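# Pull the green bin to the arms' edge, set hook

## Task

Move the green bin, and no other bin, over the benches to the bench edge where arm1, arm2 and arm3 stand. Then place the hook lying flat on the bench next to that bin, with its handle sticking out past that same edge. At the end every bin has to be upright, anything inside a bin has to still be inside it, and the benches must stay where they were.

## Robot and tools

Robots. Four i2rt Big YAM arms, arm1 to arm4, each with a five-fingered right hand and a wrist camera. Foot (base_link) positions in the scene frame, metres: arm1 (-0.722, -0.626, 0.751), arm2 (0.235, -0.639, 0.721), arm3 (1.167, -0.622, 0.792), arm4 (-0.682, 1.874, 0.703). Each foot faces along its own +x; the first three are turned to face roughly +y, and arm4 faces roughly -y from the far side. So the edge with three arms is the low-y side near y = -0.6. Reach is about 1.07 m from the joint1 axis.

Frame. One scene frame, metres, origin on the floor, +z up. Quaternions are written w, x, y, z. The hand point sits 0.045 m in front of the palm; its +z runs along straight fingers, +y out of the palm, +x across the palm away from the thumb. Printed hand positions can be a little wrong, more at long reach.

move. Arguments arm1, arm2, arm3, arm4 (each optional, each its own object) and cameras. One arm's object may hold:
- joints: absolute joint targets by name, radians for arm joints: joint1_rad -2.879 to 2.879 (yaw about foot, positive counter-clockwise from above), joint2_rad 0 to 3.141 (shoulder), joint3_rad 0 to 3.019 (elbow), joint4_rad -1.692 to 1.57 (hand pitch, positive fingers up), joint5_rad -1.57 to 1.57 (sideways swing, positive to arm's right), joint6_rad -2.094 to 2.094 (roll, positive clockwise seen from behind). Hand keys are unitless -1 to 1: hand_little, hand_ring, hand_middle, hand_index, hand_thumb_bend (+1 open/straight, -1 closed), hand_thumb_turn (+1 beside palm, -1 opposite the fingers), plus two settings: hand_force_limit (-1 about 0 N up to +1 = 10 N, 15 N for thumb motors) and hand_speed (-0.96 to 1; -0.8 at start, slow).
- target: one list of seven numbers [x, y, z, qw, qx, qy, qz], an absolute hand pose in the scene frame; the hand travels a straight line to it from its hand_target. With target, joints may only carry the hand_ keys.
- speed: top hand speed in m/s, 0.002 to 4.3, default 0.25; turning is capped at double that in rad/s.
- min_time_s: 0.1 to 8 s, the shortest duration for that arm's joint motions.
All parts start together. A move with no arm parts just reports full state and images. cameras takes names from arm1_cam_wrist..arm4_cam_wrist, room_a, room_b, or "all"; [] gives none.

wait: seconds 0 to 10, commands nothing, returns state. zoom_image: camera plus region [x0, y0, x1, y1] in pixels from the top-left, at most 504 by 504, only on a camera from the latest images. show_instructions: shows the reference page. finished_scene: optional scene 1; ends for good, so only call it when the bin and hook are settled.

Results. "move" lists robots commanded; "as last shown" marks one that got nothing, its statuses reading "not commanded". "pictures" gives image order. hand is the measured pose, hand_target the pose at the held joint targets. Status words: done (within 1 cm and 2 degrees), off_target (resting away, maybe still pushing), time_out (a stop; on_its_own shows the joint target still pursued), not_followed or "joint command not followed"/"pose unreachable" (a safety check withheld the move; a hand target is dropped). hand_stopped_by gives six words for little, ring, middle, index, thumb_bend, thumb_turn: moving, target, force, stalled, fault. The *_load_n fields are fingertip forces in N, positive pushing open; a grip that slips shows as load falling toward 0. Joint velocities are rad/s; "within noise" means the arm is still. Joint torques are rough and offset. MOTOR HOT appears at 85 C; at 100 C an arm drops limp for 30 to 60 s, after which keys marked limit_stop_at_motor_heat need resending.

Hand behaviour. Each finger motor starts only when its target changes by 0.002 or more, then locks on arrival or when its load hits hand_force_limit. To grip tighter, raise the limit and send a more-closed target; to loosen, send a more-open one. Closing at hand_speed -0.94 or below keeps grips gentle. Thumb turned in (-1) with fingers wraps objects 0.035 to 0.065 m thick; handles down to about 0.025 m also work. A wrist bracket on the little-finger side sticks out and can catch things.

Motion cautions. The controller limits each step to 100 mm and 20 degrees from the measured pose; hands lag, stray and can overshoot, especially with a straight arm. Joint-space moves can swing wide. Arms keep pushing after contact and do not avoid objects; the collision check may come too late and lets hands meet. The scene continues while you deliberate, holding the last command.

Avoid: squeezing or ramming one robot against another (never close a hand on another robot's fingers); dropping anything or letting it fall off the work area or to the floor; tipping a bin or spilling its contents; shoving the benches; slamming fixed or heavy items; overloading fingers; holding stretched poses long enough to overheat. Occasional nudges may shift loose objects, so check with cameras before finishing.

Each tool is called after ">>>" as name(argument=value, ...) on one line, values as JSON.

Reference images:

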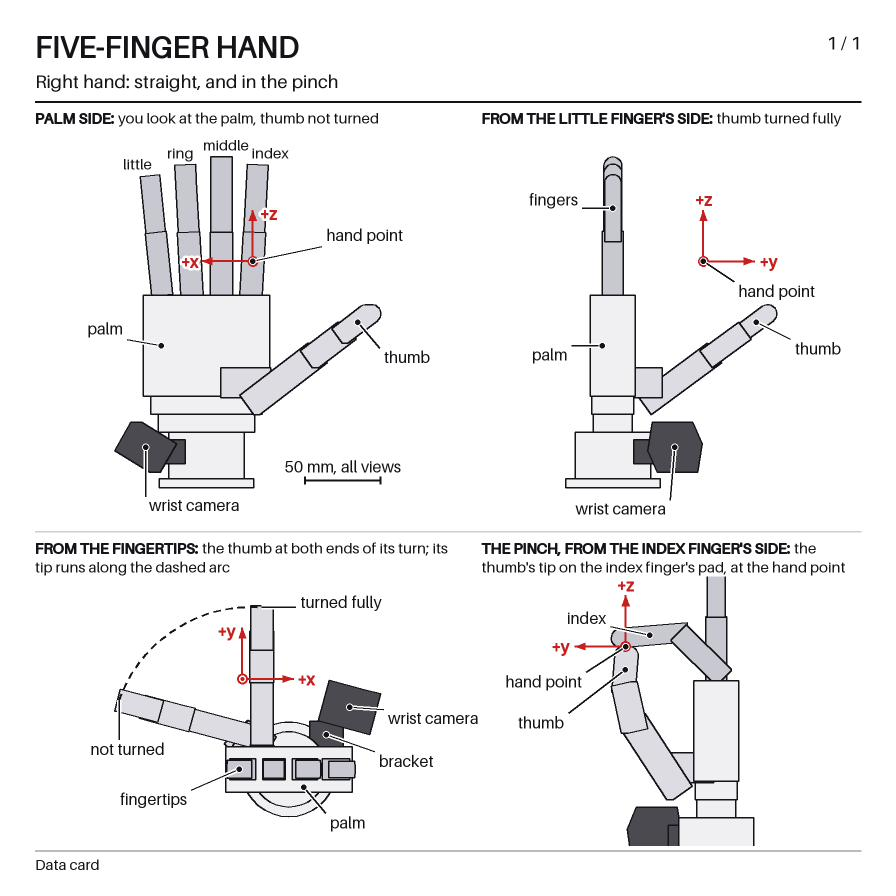

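## Session

>>> move(cameras=["all"])

Scene clock: 0.00 s.
Joint torques (N m): no reading
Motor temperatures (°C): arm1=[28 24 22 23 27 25] | arm2=[25 26 23 26 24 24] | arm3=[26 25 25 23 24 30] | arm4=[28 28 26 23 27 25]
Heat: arm1: hottest joint1_rad 28 °C; arm2: hottest joint2_rad 26 °C; arm3: hottest joint6_rad 30 °C; arm4: hottest joint1_rad 28 °C.
Joint velocities: within noise
arm1.joint_positions: joint1_rad=-0.674 joint2_rad=+0.604 joint3_rad=+1.466 joint4_rad=-1.441 joint5_rad=+0.293 joint6_rad=-1.305 hand_little=+1.000 hand_ring=+1.000 hand_middle=+1.000 hand_index=+1.000 hand_thumb_turn=+1.000 hand_thumb_bend=+1.000 hand_force_limit=+0.000 hand_speed=-0.800
arm1.joint_status: not commanded
arm1.hand_stopped_by: target,target,target,target,target,target
arm1.little_load_n: 0.0
arm1.ring_load_n: 0.0
arm1.middle_load_n: 0.0
arm1.index_load_n: 0.0
arm1.thumb_bend_load_n: 0.0
arm1.thumb_turn_load_n: 0.0
arm1.hand: x=-0.5257 y=-0.5424 z=+1.2664 quat_wxyz=(-0.168, +0.846, +0.227, +0.452) (m; scene frame)
arm1.hand_target: x=-0.5263 y=-0.5434 z=+1.2738 quat_wxyz=(-0.174, +0.842, +0.225, +0.459) (m; scene frame)
arm1.hand_status: not commanded
arm2.joint_positions: joint1_rad=-0.289 joint2_rad=+0.614 joint3_rad=+1.409 joint4_rad=-1.565 joint5_rad=+0.011 joint6_rad=-1.445 hand_little=+1.000 hand_ring=+1.000 hand_middle=+1.000 hand_index=+1.000 hand_thumb_turn=+1.000 hand_thumb_bend=+1.000 hand_force_limit=+0.000 hand_speed=-0.800
arm2.joint_status: not commanded
arm2.hand_stopped_by: target,target,target,target,target,target
arm2.little_load_n: 0.0
arm2.ring_load_n: 0.0
arm2.middle_load_n: 0.0
arm2.index_load_n: 0.0
arm2.thumb_bend_load_n: 0.0
arm2.thumb_turn_load_n: 0.0
arm2.hand: x=+0.3462 y=-0.4784 z=+1.1836 quat_wxyz=(-0.253, +0.770, +0.505, +0.296) (m; scene frame)
arm2.hand_target: x=+0.3462 y=-0.4787 z=+1.1917 quat_wxyz=(-0.260, +0.767, +0.503, +0.303) (m; scene frame)
arm2.hand_status: not commanded
arm3.joint_positions: joint1_rad=+0.372 joint2_rad=+0.645 joint3_rad=+1.554 joint4_rad=-1.357 joint5_rad=-0.183 joint6_rad=-1.161 hand_little=+1.000 hand_ring=+1.000 hand_middle=+1.000 hand_index=+1.000 hand_thumb_turn=+1.000 hand_thumb_bend=+1.000 hand_force_limit=+0.000 hand_speed=-0.800
arm3.joint_status: not commanded
arm3.hand_stopped_by: target,target,target,target,target,target
arm3.little_load_n: 0.0
arm3.ring_load_n: 0.0
arm3.middle_load_n: 0.0
arm3.index_load_n: 0.0
arm3.thumb_bend_load_n: 0.0
arm3.thumb_turn_load_n: 0.0
arm3.hand: x=+1.1098 y=-0.4106 z=+1.3398 quat_wxyz=(-0.514, +0.596, +0.599, +0.149) (m; scene frame)
arm3.hand_target: x=+1.1103 y=-0.4122 z=+1.3492 quat_wxyz=(-0.523, +0.590, +0.596, +0.153) (m; scene frame)
arm3.hand_status: not commanded
arm4.joint_positions: joint1_rad=+0.326 joint2_rad=+0.633 joint3_rad=+1.540 joint4_rad=-1.147 joint5_rad=+0.158 joint6_rad=-1.528 hand_little=+1.000 hand_ring=+1.000 hand_middle=+1.000 hand_index=+1.000 hand_thumb_turn=+1.000 hand_thumb_bend=+1.000 hand_force_limit=+0.000 hand_speed=-0.800
arm4.joint_status: not commanded
arm4.hand_stopped_by: target,target,target,target,target,target
arm4.little_load_n: 0.0
arm4.ring_load_n: 0.0
arm4.middle_load_n: 0.0
arm4.index_load_n: 0.0
arm4.thumb_bend_load_n: 0.0
arm4.thumb_turn_load_n: 0.0
arm4.hand: x=-0.6953 y=+1.6265 z=+1.3205 quat_wxyz=(+0.413, +0.589, -0.519, +0.461) (m; scene frame)
arm4.hand_target: x=-0.6961 y=+1.6295 z=+1.3314 quat_wxyz=(+0.418, +0.583, -0.515, +0.470) (m; scene frame)
arm4.hand_status: not commanded
pictures: arm1_cam_wrist, arm2_cam_wrist, arm3_cam_wrist, arm4_cam_wrist, room_a, room_b
Images, in order (width x height): arm1_cam_wrist 896x504, arm2_cam_wrist 896x504, arm3_cam_wrist 896x504, arm4_cam_wrist 896x504, room_a 896x504, room_b 896x504.

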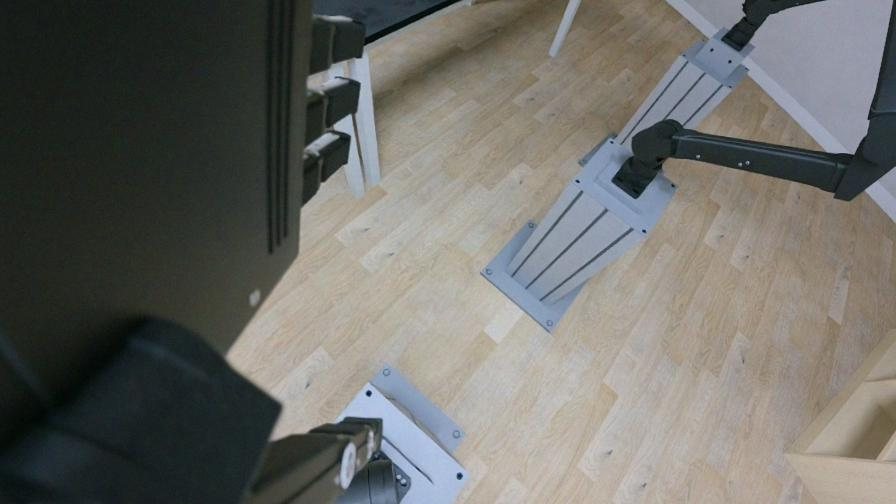

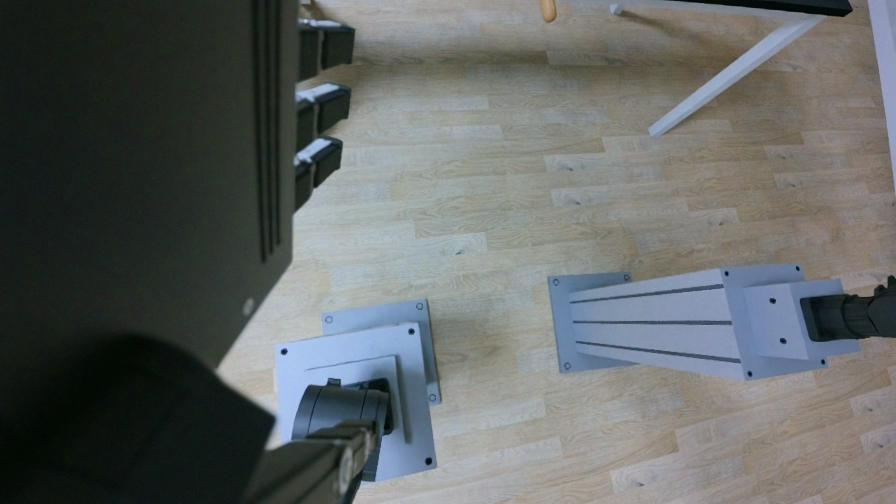

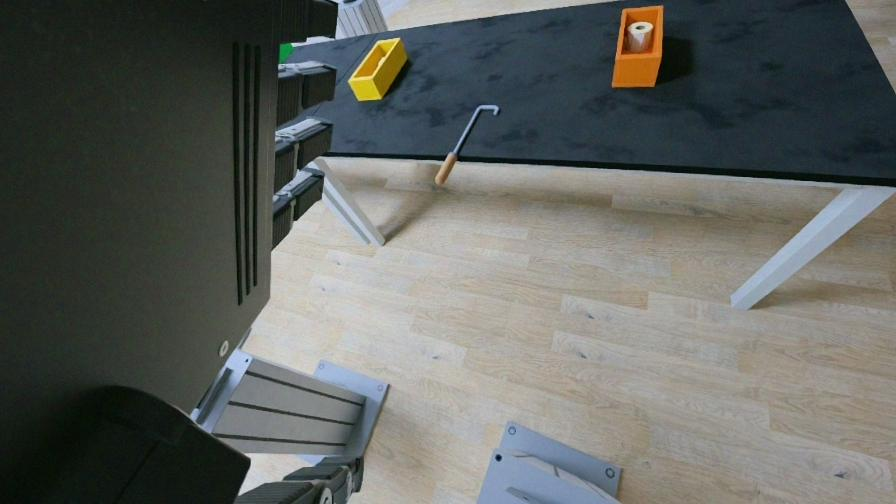

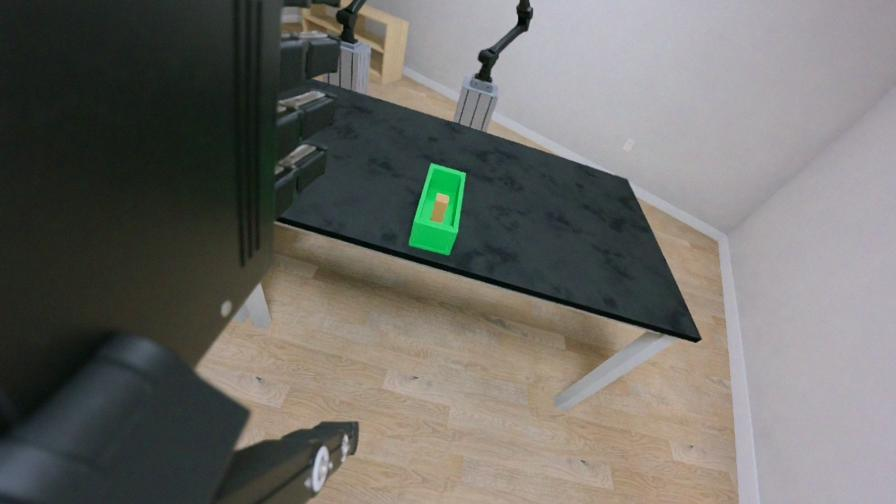

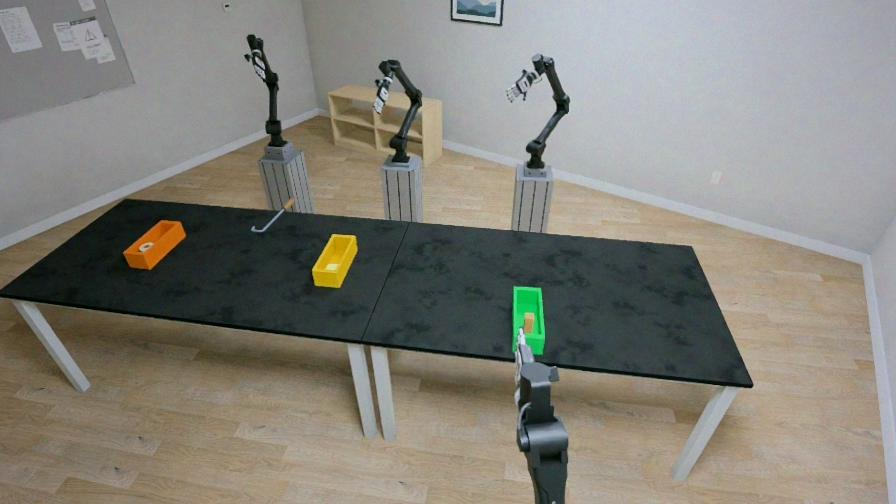

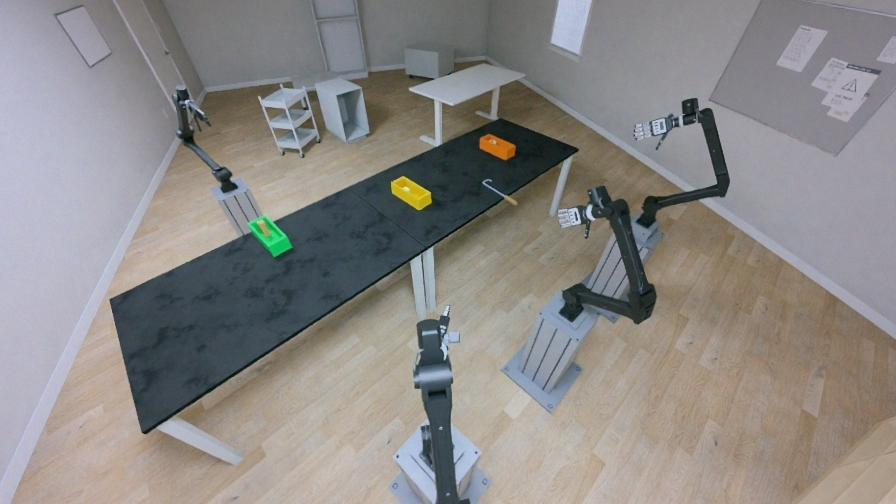

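>>> zoom_image(camera="room_a", region=[100, 180, 400, 330])

>>> zoom_image(camera="room_a", region=[400, 200, 780, 480])

>>> zoom_image(camera="room_b", region=[360, 100, 600, 240])

>>> zoom_image(camera="room_b", region=[100, 100, 500, 460])

>>> zoom_image(camera="arm3_cam_wrist", region=[320, 0, 700, 200])

>>> zoom_image(camera="arm4_cam_wrist", region=[300, 100, 600, 300])

Scaled by 1.680.

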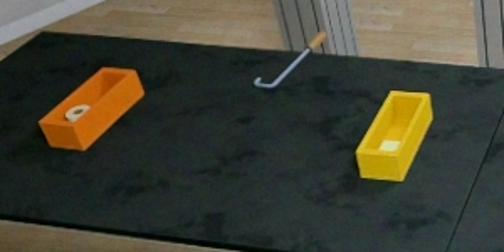

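Scaled by 1.326.

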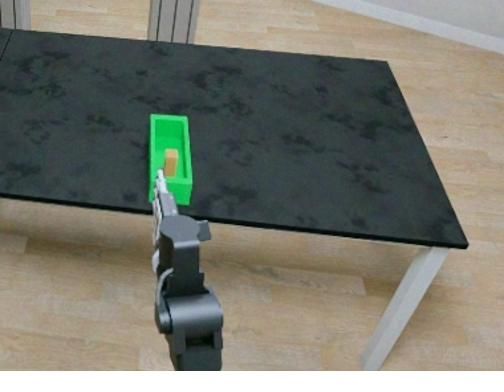

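Scaled by 2.100.

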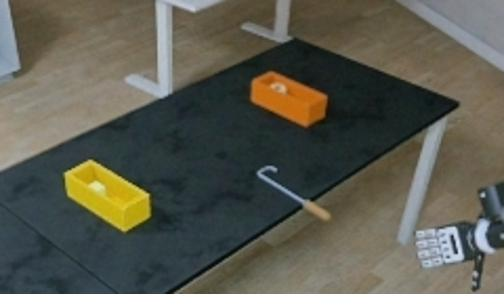

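Scaled by 1.260.

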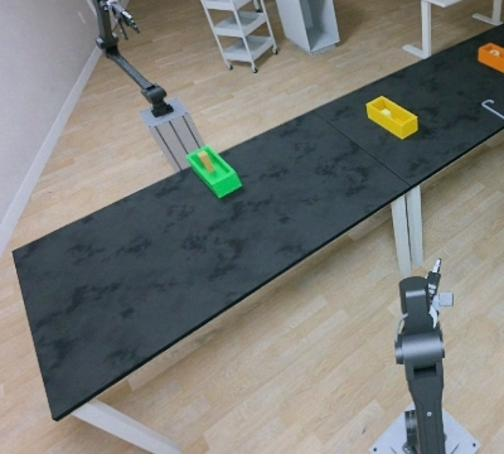

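Scaled by 1.326.

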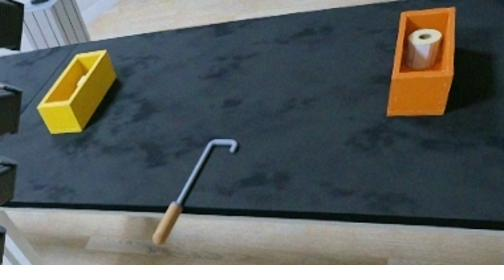

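Scaled by 1.680.

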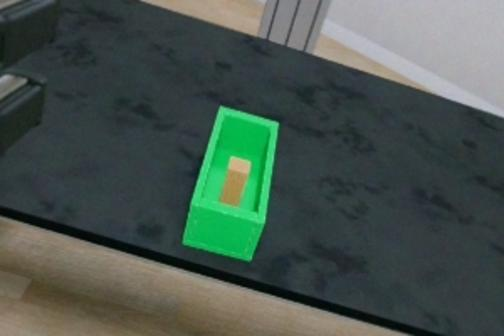

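>>> move(arm1={"joints": {"joint1_rad": 0, "joint2_rad": 1.0, "joint3_rad": 1.7, "joint4_rad": -1.0, "joint5_rad": 0, "joint6_rad": -1.57}, "min_time_s": 3}, arm2={"joints": {"joint1_rad": 0, "joint2_rad": 1.0, "joint3_rad": 1.7, "joint4_rad": -1.0, "joint5_rad": 0, "joint6_rad": -1.57}, "min_time_s": 3}, arm3={"joints": {"joint1_rad": 0, "joint2_rad": 1.0, "joint3_rad": 1.7, "joint4_rad": -1.0, "joint5_rad": 0, "joint6_rad": -1.57}, "min_time_s": 3}, arm4={"joints": {"joint1_rad": 0, "joint2_rad": 1.0, "joint3_rad": 1.7, "joint4_rad": -1.2, "joint5_rad": 0, "joint6_rad": -1.57}, "min_time_s": 3}, cameras=["all"])

Scene clock: 11.77 s.
Joint torques (N m): arm1=[2.43 -2.84 9.7 2.55 -0.2 -0.22] | arm2=[0.67 -4.54 13.42 2.65 0.08 -0.16] | arm3=[-0.67 -4.6 14.38 2.28 0.12 -0.03] | arm4=[-1.55 -2.9 13.38 1.02 -0.16 -0.08]
Motor temperatures (°C): arm1=[28 24 23 23 27 25] | arm2=[25 26 25 26 24 24] | arm3=[26 25 26 23 24 30] | arm4=[28 28 28 23 27 25]
Heat: arm1: hottest joint1_rad 28 °C; arm2: hottest joint2_rad 26 °C; arm3: hottest joint6_rad 30 °C; arm4: hottest joint1_rad 28 °C.
move: arm1 done; arm2 done; arm3 done; arm4 done
Joint velocities: within noise
arm1.joint_positions: joint1_rad=-0.014 joint2_rad=+0.995 joint3_rad=+1.661 joint4_rad=-1.019 joint5_rad=+0.002 joint6_rad=-1.556 hand_little=+1.000 hand_ring=+1.000 hand_middle=+1.000 hand_index=+1.000 hand_thumb_turn=+1.000 hand_thumb_bend=+1.000 hand_force_limit=+0.000 hand_speed=-0.800
arm1.joint_status: all done
arm1.hand_stopped_by: target,target,target,target,target,target
arm1.little_load_n: 0.0
arm1.ring_load_n: 0.0
arm1.middle_load_n: 0.0
arm1.index_load_n: 0.0
arm1.thumb_bend_load_n: 0.0
arm1.thumb_turn_load_n: 0.0
arm1.hand: x=-0.6706 y=-0.2120 z=+1.3499 quat_wxyz=(-0.422, +0.574, +0.584, +0.389)
arm1.hand_target: x=-0.6761 y=-0.2113 z=+1.3744 quat_wxyz=(-0.438, +0.555, +0.581, +0.403)
arm1.hand_status: not commanded
arm2.joint_positions: joint1_rad=-0.010 joint2_rad=+0.994 joint3_rad=+1.650 joint4_rad=-1.017 joint5_rad=+0.003 joint6_rad=-1.555 hand_little=+1.000 hand_ring=+1.000 hand_middle=+1.000 hand_index=+1.000 hand_thumb_turn=+1.000 hand_thumb_bend=+1.000 hand_force_limit=+0.000 hand_speed=-0.800
arm2.joint_status: all done
arm2.hand_stopped_by: target,target,target,target,target,target
arm2.little_load_n: 0.0
arm2.ring_load_n: 0.0
arm2.middle_load_n: 0.0
arm2.index_load_n: 0.0
arm2.thumb_bend_load_n: 0.0
arm2.thumb_turn_load_n: 0.0
arm2.hand: x=+0.3005 y=-0.2256 z=+1.3150 quat_wxyz=(-0.409, +0.587, +0.575, +0.397)
arm2.hand_target: x=+0.2968 y=-0.2260 z=+1.3446 quat_wxyz=(-0.426, +0.567, +0.570, +0.415)
arm2.hand_status: not commanded
arm3.joint_positions: joint1_rad=+0.007 joint2_rad=+0.996 joint3_rad=+1.653 joint4_rad=-1.015 joint5_rad=-0.002 joint6_rad=-1.557 hand_little=+1.000 hand_ring=+1.000 hand_middle=+1.000 hand_index=+1.000 hand_thumb_turn=+1.000 hand_thumb_bend=+1.000 hand_force_limit=+0.000 hand_speed=-0.800
arm3.joint_status: all done
arm3.hand_stopped_by: target,target,target,target,target,target
arm3.little_load_n: 0.0
arm3.ring_load_n: 0.0
arm3.middle_load_n: 0.0
arm3.index_load_n: 0.0
arm3.thumb_bend_load_n: 0.0
arm3.thumb_turn_load_n: 0.0
arm3.hand: x=+1.2539 y=-0.2099 z=+1.3857 quat_wxyz=(-0.394, +0.604, +0.559, +0.411)
arm3.hand_target: x=+1.2571 y=-0.2122 z=+1.4138 quat_wxyz=(-0.405, +0.590, +0.549, +0.432)
arm3.hand_status: not commanded
arm4.joint_positions: joint1_rad=+0.007 joint2_rad=+0.998 joint3_rad=+1.655 joint4_rad=-1.191 joint5_rad=+0.003 joint6_rad=-1.561 hand_little=+1.000 hand_ring=+1.000 hand_middle=+1.000 hand_index=+1.000 hand_thumb_turn=+1.000 hand_thumb_bend=+1.000 hand_force_limit=+0.000 hand_speed=-0.800
arm4.joint_status: all done
arm4.hand_stopped_by: target,target,target,target,target,target
arm4.little_load_n: 0.0
arm4.ring_load_n: 0.0
arm4.middle_load_n: 0.0
arm4.index_load_n: 0.0
arm4.thumb_bend_load_n: 0.0
arm4.thumb_turn_load_n: 0.0
arm4.hand: x=-0.7504 y=+1.4867 z=+1.2597 quat_wxyz=(+0.360, +0.601, -0.626, +0.342)
arm4.hand_target: x=-0.7525 y=+1.4909 z=+1.2807 quat_wxyz=(+0.372, +0.597, -0.618, +0.350)
arm4.hand_status: not commanded
pictures: arm1_cam_wrist, arm2_cam_wrist, arm3_cam_wrist, arm4_cam_wrist, room_a, room_b
Images, in order (width x height): arm1_cam_wrist 896x504, arm2_cam_wrist 896x504, arm3_cam_wrist 896x504, arm4_cam_wrist 896x504, room_a 896x504, room_b 896x504.

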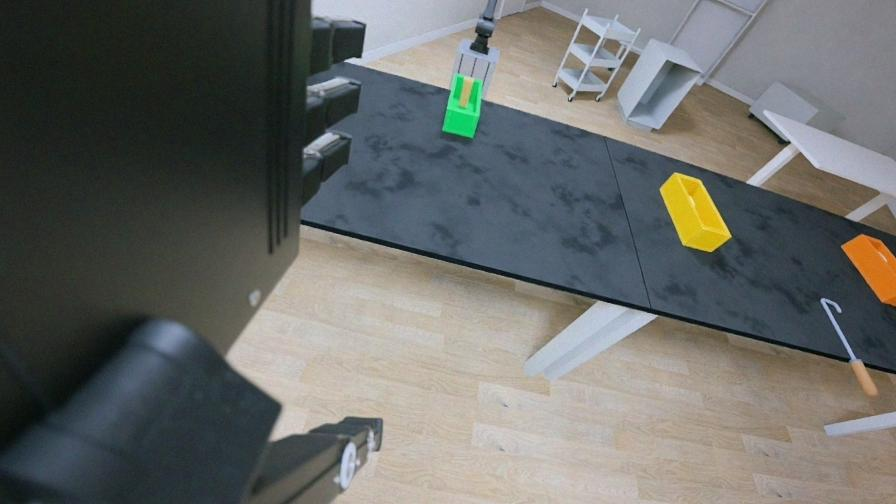

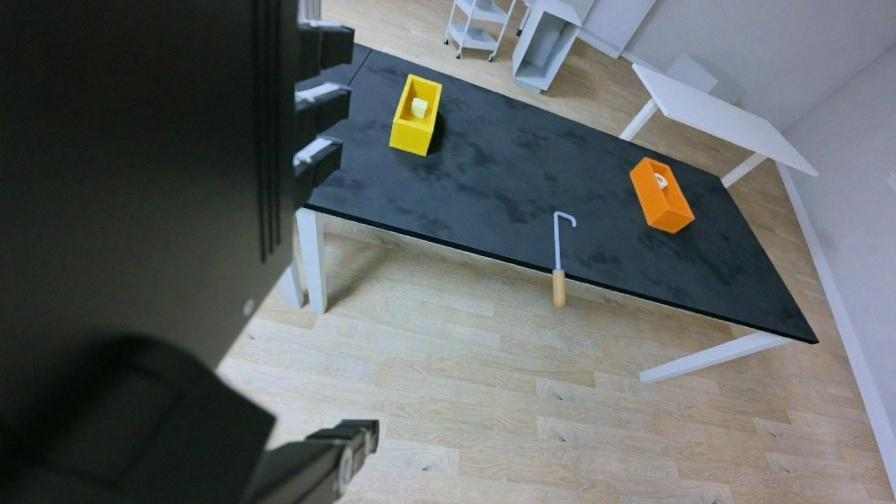

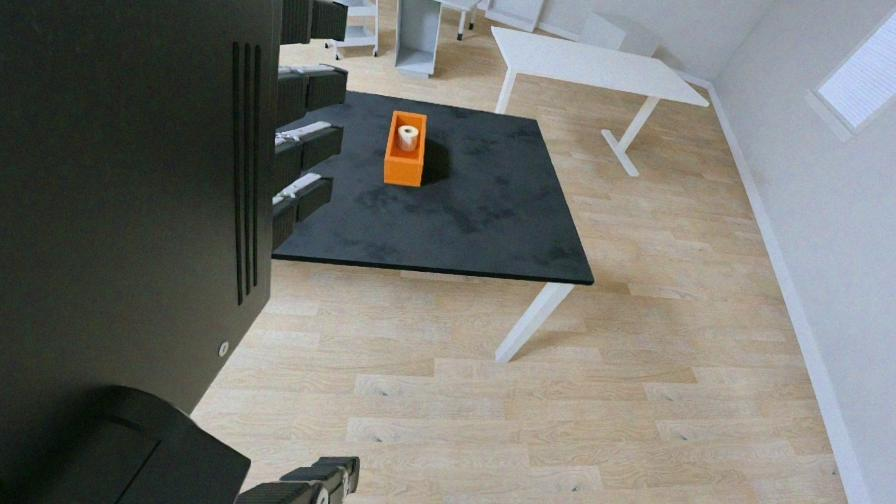

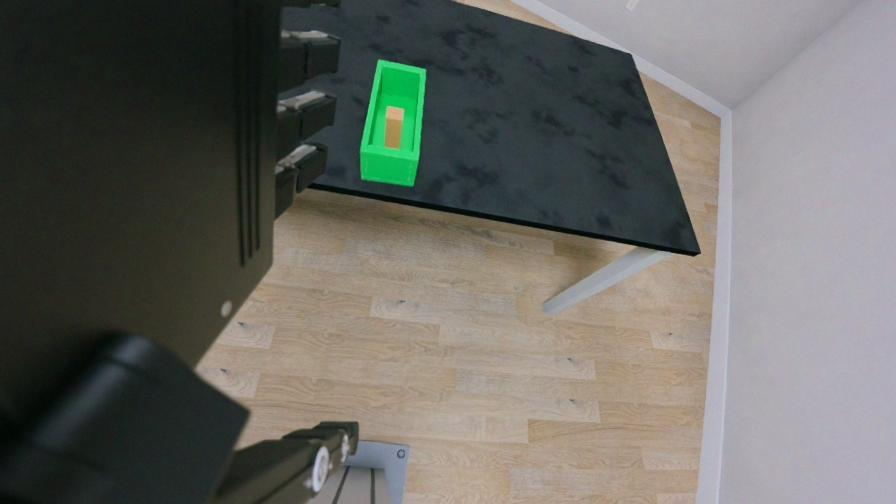

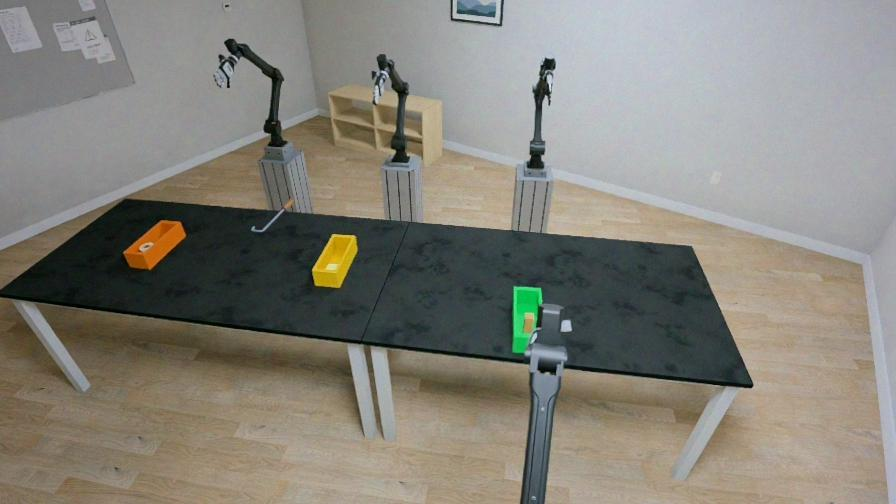

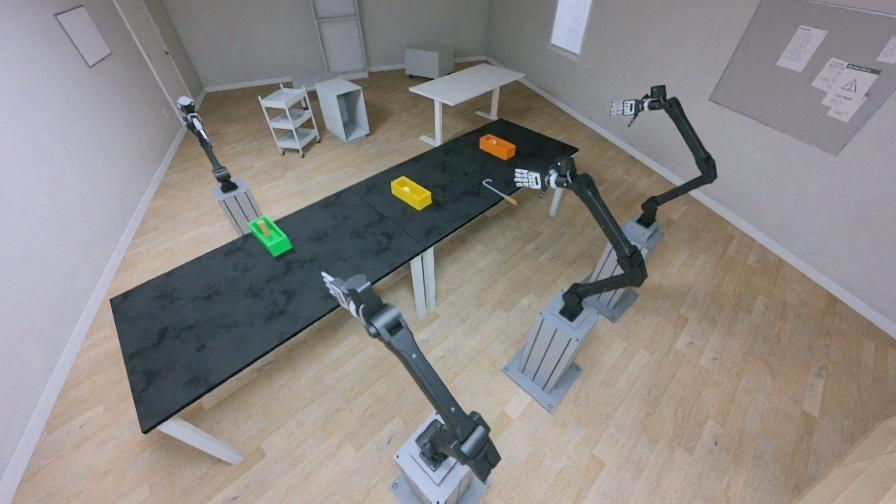

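>>> move(arm4={"target": [-0.76, 1.27, 0.86, 0.4639, 0.5337, -0.5337, 0.4639], "speed": 0.25, "joints": {"hand_thumb_turn": -1, "hand_thumb_bend": -1}}, arm2={"joints": {"joint1_rad": -0.45, "joint2_rad": 1.1, "joint3_rad": 1.6, "joint4_rad": -1.6, "joint5_rad": 0, "joint6_rad": 1.57}, "min_time_s": 4}, cameras=["arm4_cam_wrist", "arm2_cam_wrist", "room_a", "room_b"])

Scene clock: 50.83 s.
Joint torques (N m): arm1=[2.37 -1.96 9.55 2.43 -0.22 -0.26] | arm2=[-0.67 -5.42 8.1 0.95 0.06 0.15] | arm3=[-0.44 -4.48 14.45 2.48 0.07 -0.11] | arm4=[-1.67 -9 9.1 2.25 -0.16 -0.04]
Motor temperatures (°C): arm1=[28 24 27 23 27 25] | arm2=[25 26 31 26 24 24] | arm3=[26 25 31 24 24 30] | arm4=[28 28 35 24 27 25]
Heat: arm1: hottest joint1_rad 28 °C; arm2: hottest joint3_rad 31 °C; arm3: hottest joint3_rad 31 °C; arm4: hottest joint3_rad 35 °C.
move: arm2 done; arm4 off_target
Joint velocities: within noise
arm1, arm3: as last shown
arm1.joint_positions: joint1_rad=-0.014 joint2_rad=+0.995 joint3_rad=+1.661 joint4_rad=-1.019 joint5_rad=+0.002 joint6_rad=-1.557 hand_little=+1.000 hand_ring=+1.000 hand_middle=+1.000 hand_index=+1.000 hand_thumb_turn=+1.000 hand_thumb_bend=+1.000 hand_force_limit=+0.000 hand_speed=-0.800
arm1.hand: x=-0.6706 y=-0.2120 z=+1.3499 quat_wxyz=(-0.422, +0.574, +0.585, +0.389)
arm1.hand_target: x=-0.6761 y=-0.2113 z=+1.3745 quat_wxyz=(-0.438, +0.555, +0.581, +0.403)
arm2.joint_positions: joint1_rad=-0.440 joint2_rad=+1.091 joint3_rad=+1.608 joint4_rad=-1.593 joint5_rad=+0.002 joint6_rad=+1.555 hand_little=+1.000 hand_ring=+1.000 hand_middle=+1.000 hand_index=+1.000 hand_thumb_turn=+1.000 hand_thumb_bend=+1.000 hand_force_limit=+0.000 hand_speed=-0.800
arm2.joint_status: all done
arm2.hand_stopped_by: target,target,target,target,target,target
arm2.little_load_n: 0.0
arm2.ring_load_n: 0.0
arm2.middle_load_n: 0.0
arm2.index_load_n: 0.0
arm2.thumb_bend_load_n: 0.0
arm2.thumb_turn_load_n: 0.0
arm2.hand: x=+0.3483 y=-0.2577 z=+1.1854 quat_wxyz=(-0.204, +0.530, -0.812, -0.133)
arm2.hand_target: x=+0.3528 y=-0.2572 z=+1.1777 quat_wxyz=(-0.193, +0.521, -0.821, -0.128)
arm2.hand_status: not commanded
arm3.hand: x=+1.2539 y=-0.2099 z=+1.3857 quat_wxyz=(-0.393, +0.603, +0.559, +0.411)
arm4.joint_positions: joint1_rad=+0.003 joint2_rad=+1.567 joint3_rad=+0.716 joint4_rad=+0.678 joint5_rad=-0.045 joint6_rad=-1.561 hand_little=+1.000 hand_ring=+1.000 hand_middle=+1.000 hand_index=+1.000 hand_thumb_turn=-1.000 hand_thumb_bend=-0.949 hand_force_limit=+0.000 hand_speed=-0.800
arm4.joint_status: hand_thumb_bend off_target (ended at -0.949, target -1.000); the others done
arm4.hand_stopped_by: target,target,target,target,force,target
arm4.little_load_n: -0.5
arm4.ring_load_n: 0.0
arm4.middle_load_n: 0.0
arm4.index_load_n: 0.0
arm4.thumb_bend_load_n: 8.0
arm4.thumb_turn_load_n: 0.5
arm4.hand: x=-0.7556 y=+1.2752 z=+0.8496 quat_wxyz=(+0.453, +0.540, -0.541, +0.458)
arm4.hand_target: x=-0.7600 y=+1.2703 z=+0.8600 quat_wxyz=(+0.464, +0.534, -0.534, +0.464)
arm4.hand_status: off_target (0.012 m and 1.8 deg from the pose sent, 0.455 m and 22.6 deg at the start)
pictures: arm2_cam_wrist, arm4_cam_wrist, room_a, room_b
Images, in order (width x height): arm2_cam_wrist 896x504, arm4_cam_wrist 896x504, room_a 896x504, room_b 896x504.

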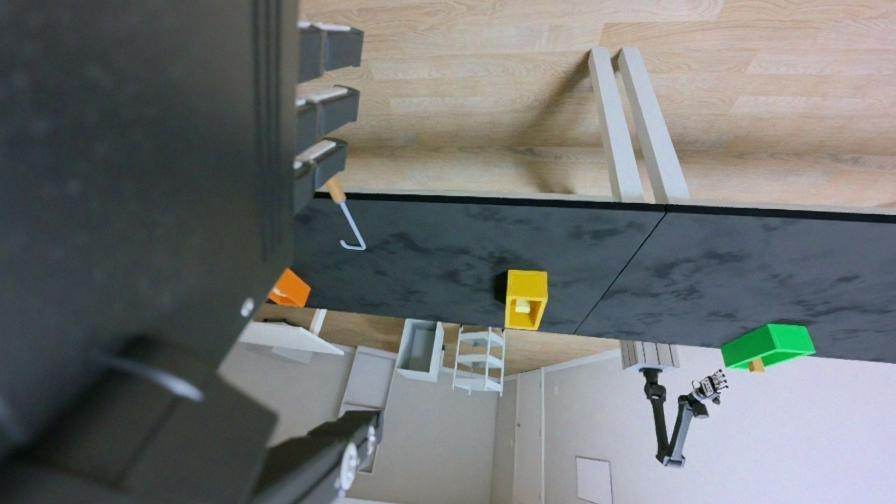

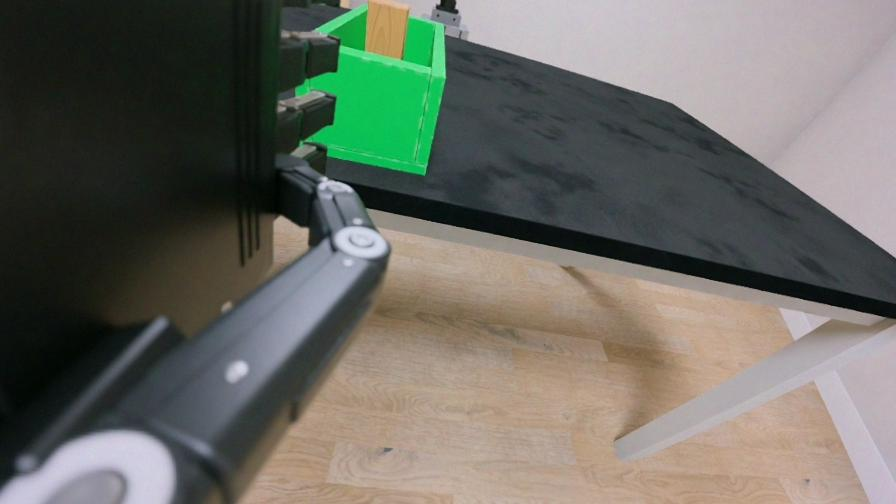

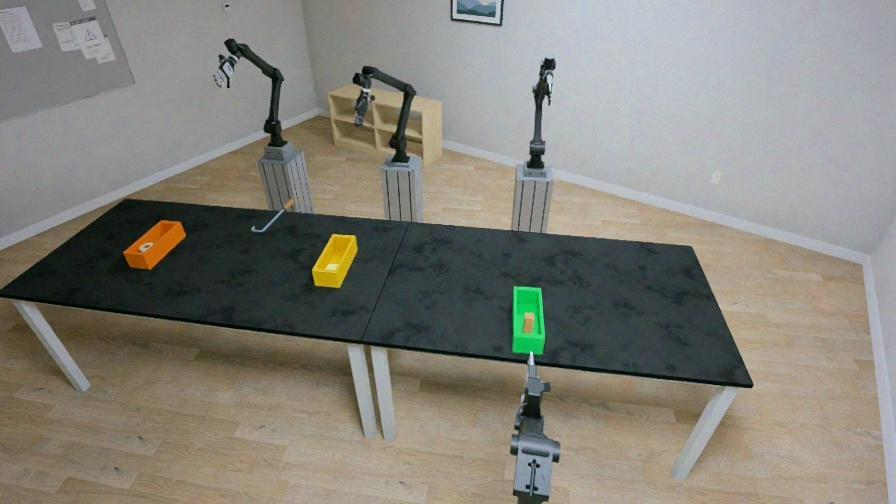

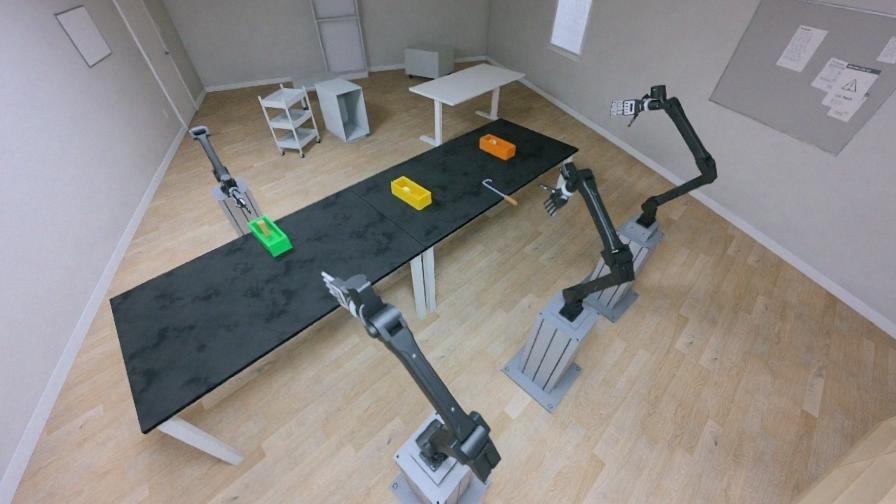

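>>> move(arm4={"target": [-0.76, 1.18, 0.815, 0.4639, 0.5337, -0.5337, 0.4639], "speed": 0.2}, arm2={"target": [0.64, 0.15, 1.0, 0, 0.7071, -0.7071, 0], "speed": 0.25}, cameras=["arm4_cam_wrist", "arm2_cam_wrist", "room_b"])

Scene clock: 54.90 s.
Joint torques (N m): arm1=[2.61 -2.55 9.58 2.41 -0.2 -0.25] | arm2=[-0.32 -21.83 13.82 1.95 0.24 0.03] | arm3=[-1.14 -4.19 14.38 2.37 0.06 -0.12] | arm4=[-0.91 -11.52 11.23 2.19 0.11 -0.02]
Motor temperatures (°C): arm1=[28 24 27 24 27 25] | arm2=[25 26 31 26 24 24] | arm3=[26 25 31 24 24 30] | arm4=[28 28 35 24 27 25]
Heat: arm1: hottest joint1_rad 28 °C; arm2: hottest joint3_rad 31 °C; arm3: hottest joint3_rad 31 °C; arm4: hottest joint3_rad 35 °C.
move: arm2 off_target; arm4 off_target
Joint velocities: within noise
arm1, arm3: as last shown
arm2.joint_positions: joint1_rad=-0.560 joint2_rad=+2.464 joint3_rad=+2.880 joint4_rad=-1.347 joint5_rad=-0.027 joint6_rad=+1.219 hand_little=+1.000 hand_ring=+1.000 hand_middle=+1.000 hand_index=+1.000 hand_thumb_turn=+1.000 hand_thumb_bend=+1.000 hand_force_limit=+0.000 hand_speed=-0.800
arm2.joint_status: not commanded
arm2.hand_stopped_by: target,target,target,target,target,target
arm2.little_load_n: 0.0
arm2.ring_load_n: 0.0
arm2.middle_load_n: 0.0
arm2.index_load_n: 0.0
arm2.thumb_bend_load_n: 0.0
arm2.thumb_turn_load_n: -0.5
arm2.hand: x=+0.6317 y=+0.1444 z=+0.9793 quat_wxyz=(-0.290, +0.605, -0.732, -0.119)
arm2.hand_target: x=+0.6388 y=+0.1478 z=+0.9994 quat_wxyz=(-0.315, +0.597, -0.727, -0.126)
arm2.hand_status: off_target (0.023 m and 38.1 deg from the pose sent, 0.534 m and 36.7 deg at the start; pose on its path clipped on 36 of 93 steps; a joint's target at an end of its range on 56 of 93 steps)
arm4.joint_positions: joint1_rad=+0.003 joint2_rad=+1.843 joint3_rad=+0.921 joint4_rad=+0.725 joint5_rad=-0.041 joint6_rad=-1.561 hand_little=+1.000 hand_ring=+1.000 hand_middle=+1.000 hand_index=+1.000 hand_thumb_turn=-1.000 hand_thumb_bend=-0.949 hand_force_limit=+0.000 hand_speed=-0.800
arm4.joint_status: not commanded
arm4.hand_stopped_by: target,target,target,target,force,target
arm4.little_load_n: 0.0
arm4.ring_load_n: 0.0
arm4.middle_load_n: 0.0
arm4.index_load_n: 0.0
arm4.thumb_bend_load_n: 8.0
arm4.thumb_turn_load_n: 0.5
arm4.hand: x=-0.7600 y=+1.1976 z=+0.7943 quat_wxyz=(+0.447, +0.545, -0.548, +0.451)
arm4.hand_target: x=-0.7599 y=+1.1814 z=+0.8154 quat_wxyz=(+0.464, +0.534, -0.534, +0.464)
arm4.hand_status: off_target (0.027 m and 3.2 deg from the pose sent, 0.101 m and 1.8 deg at the start)
pictures: arm2_cam_wrist, arm4_cam_wrist, room_b
Images, in order (width x height): arm2_cam_wrist 896x504, arm4_cam_wrist 896x504, room_b 896x504.

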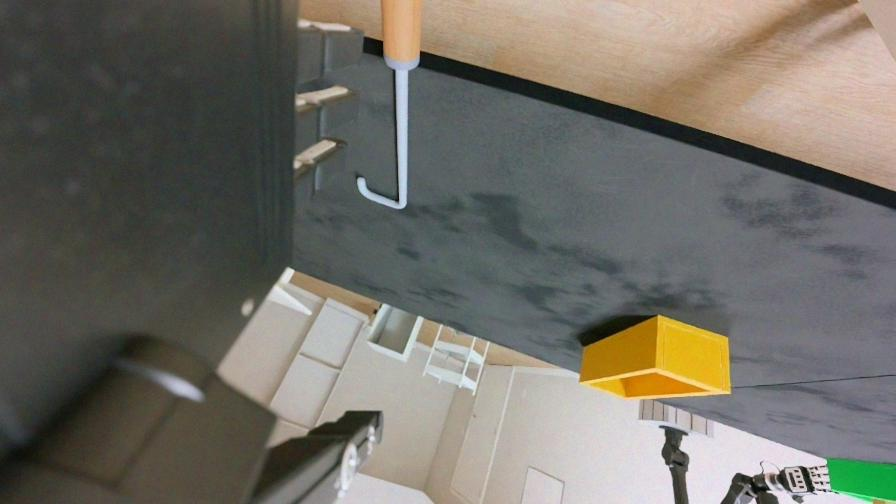

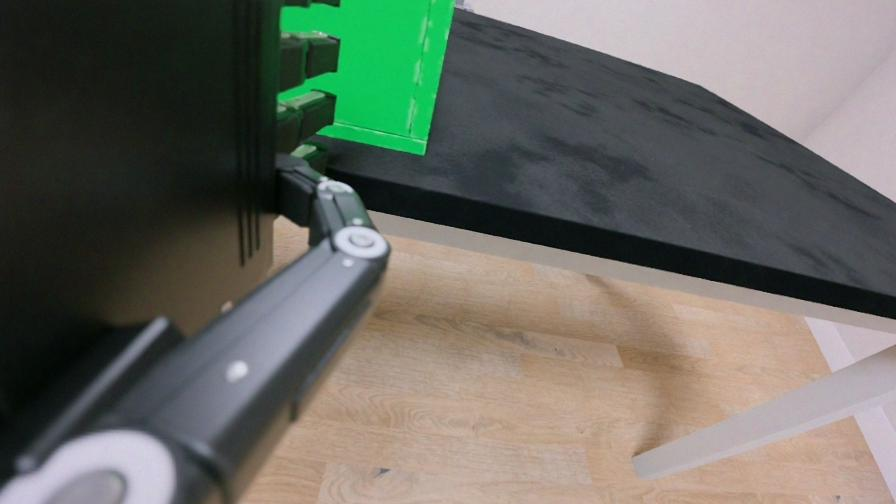

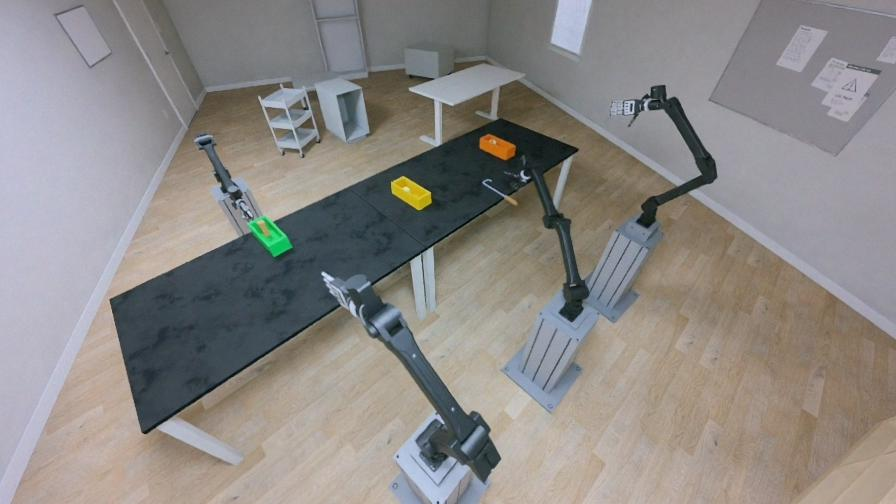

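>>> move(arm4={"target": [-0.76, 0.97, 0.82, 0.4639, 0.5337, -0.5337, 0.4639], "speed": 0.1}, arm2={"target": [0.5, 0.0, 1.05, 0.357, -0.681, 0.6105, -0.193], "speed": 0.25}, cameras=["arm4_cam_wrist", "arm2_cam_wrist", "arm1_cam_wrist"])

Scene clock: 78.50 s.
Joint torques (N m): arm1=[2.9 -2.55 9.66 2.51 -0.24 -0.26] | arm2=[0.38 -17.32 9.06 1.36 0.74 -0.13] | arm3=[-0.5 -4.6 14.37 2.33 0.11 -0.12] | arm4=[-0.44 -16.97 14.46 1.11 0.11 -0.01]
Motor temperatures (°C): arm1=[28 24 29 24 27 25] | arm2=[25 30 32 26 24 24] | arm3=[26 25 33 24 24 30] | arm4=[28 30 37 24 27 25]
Heat: arm1: hottest joint3_rad 29 °C; arm2: hottest joint3_rad 32 °C; arm3: hottest joint3_rad 33 °C; arm4: hottest joint3_rad 37 °C.
move: arm2 done; arm4 off_target
Joint velocities: within noise
arm1, arm3: as last shown
arm1.middle_load_n: -0.5
arm2.joint_positions: joint1_rad=-0.313 joint2_rad=+1.805 joint3_rad=+1.999 joint4_rad=-1.182 joint5_rad=+0.642 joint6_rad=+0.978 hand_little=+1.000 hand_ring=+1.000 hand_middle=+1.000 hand_index=+1.000 hand_thumb_turn=+1.000 hand_thumb_bend=+1.000 hand_force_limit=+0.000 hand_speed=-0.800
arm2.joint_status: not commanded
arm2.hand_stopped_by: target,target,target,target,target,target
arm2.little_load_n: 0.0
arm2.ring_load_n: 0.0
arm2.middle_load_n: 0.0
arm2.index_load_n: 0.0
arm2.thumb_bend_load_n: 0.0
arm2.thumb_turn_load_n: 0.0
arm2.hand: x=+0.5034 y=+0.0028 z=+1.0464 quat_wxyz=(-0.355, +0.676, -0.617, +0.191)
arm2.hand_target: x=+0.4999 y=+0.0001 z=+1.0500 quat_wxyz=(-0.357, +0.681, -0.610, +0.193)
arm2.hand_status: done (0.006 m and 0.9 deg from the pose sent, 0.208 m and 40.3 deg at the start)
arm4.joint_positions: joint1_rad=+0.007 joint2_rad=+2.247 joint3_rad=+1.664 joint4_rad=+0.409 joint5_rad=-0.031 joint6_rad=-1.561 hand_little=+1.000 hand_ring=+1.000 hand_middle=+1.000 hand_index=+1.000 hand_thumb_turn=-1.000 hand_thumb_bend=-0.949 hand_force_limit=+0.000 hand_speed=-0.800
arm4.joint_status: not commanded
arm4.hand_stopped_by: target,target,target,target,force,target
arm4.little_load_n: 0.0
arm4.ring_load_n: 0.0
arm4.middle_load_n: 0.0
arm4.index_load_n: 0.0
arm4.thumb_bend_load_n: 8.0
arm4.thumb_turn_load_n: 0.5
arm4.hand: x=-0.7669 y=+0.9853 z=+0.8018 quat_wxyz=(+0.456, +0.538, -0.543, +0.455)
arm4.hand_target: x=-0.7599 y=+0.9718 z=+0.8204 quat_wxyz=(+0.464, +0.534, -0.534, +0.464)
arm4.hand_status: off_target (0.025 m and 1.8 deg from the pose sent, 0.229 m and 3.2 deg at the start)
pictures: arm1_cam_wrist, arm2_cam_wrist, arm4_cam_wrist
Images, in order (width x height): arm1_cam_wrist 896x504, arm2_cam_wrist 896x504, arm4_cam_wrist 896x504.

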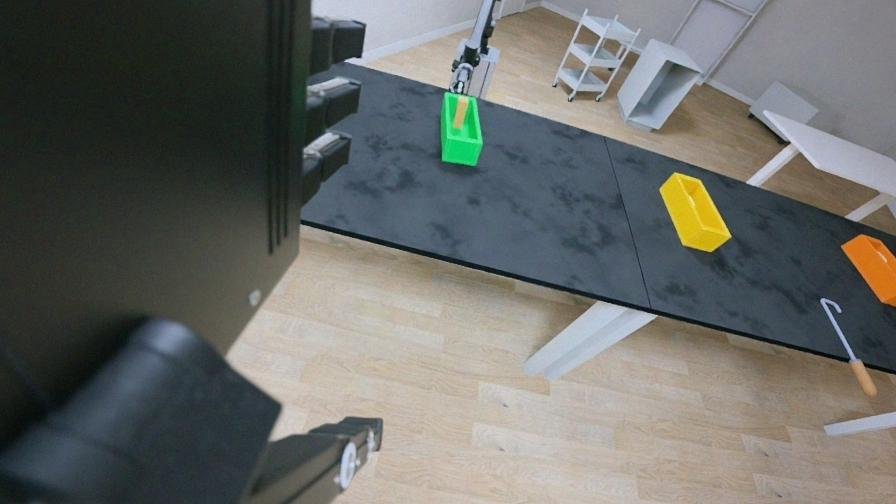

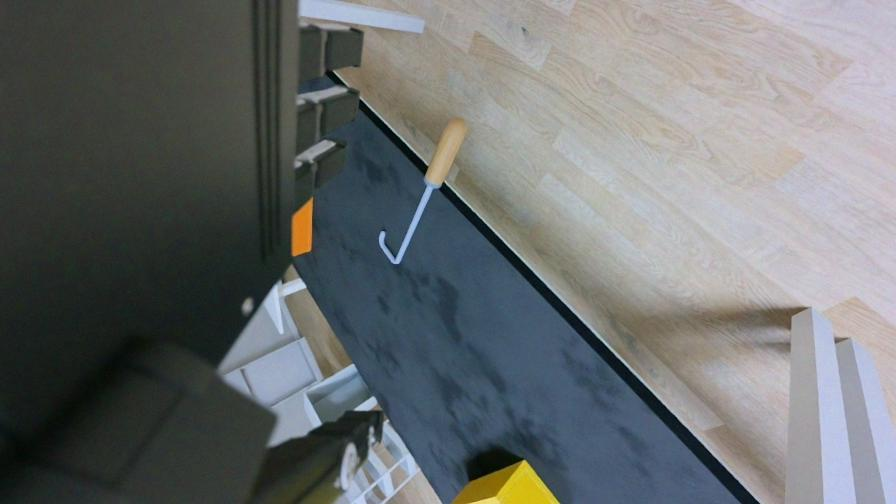

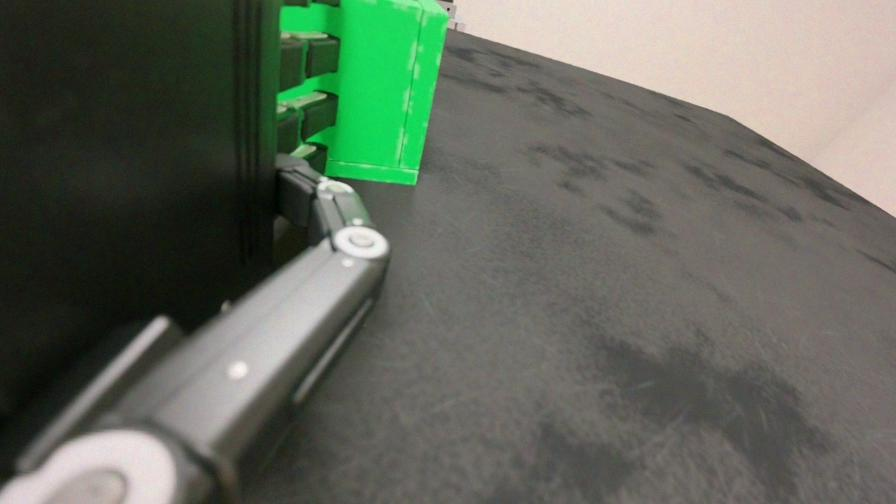

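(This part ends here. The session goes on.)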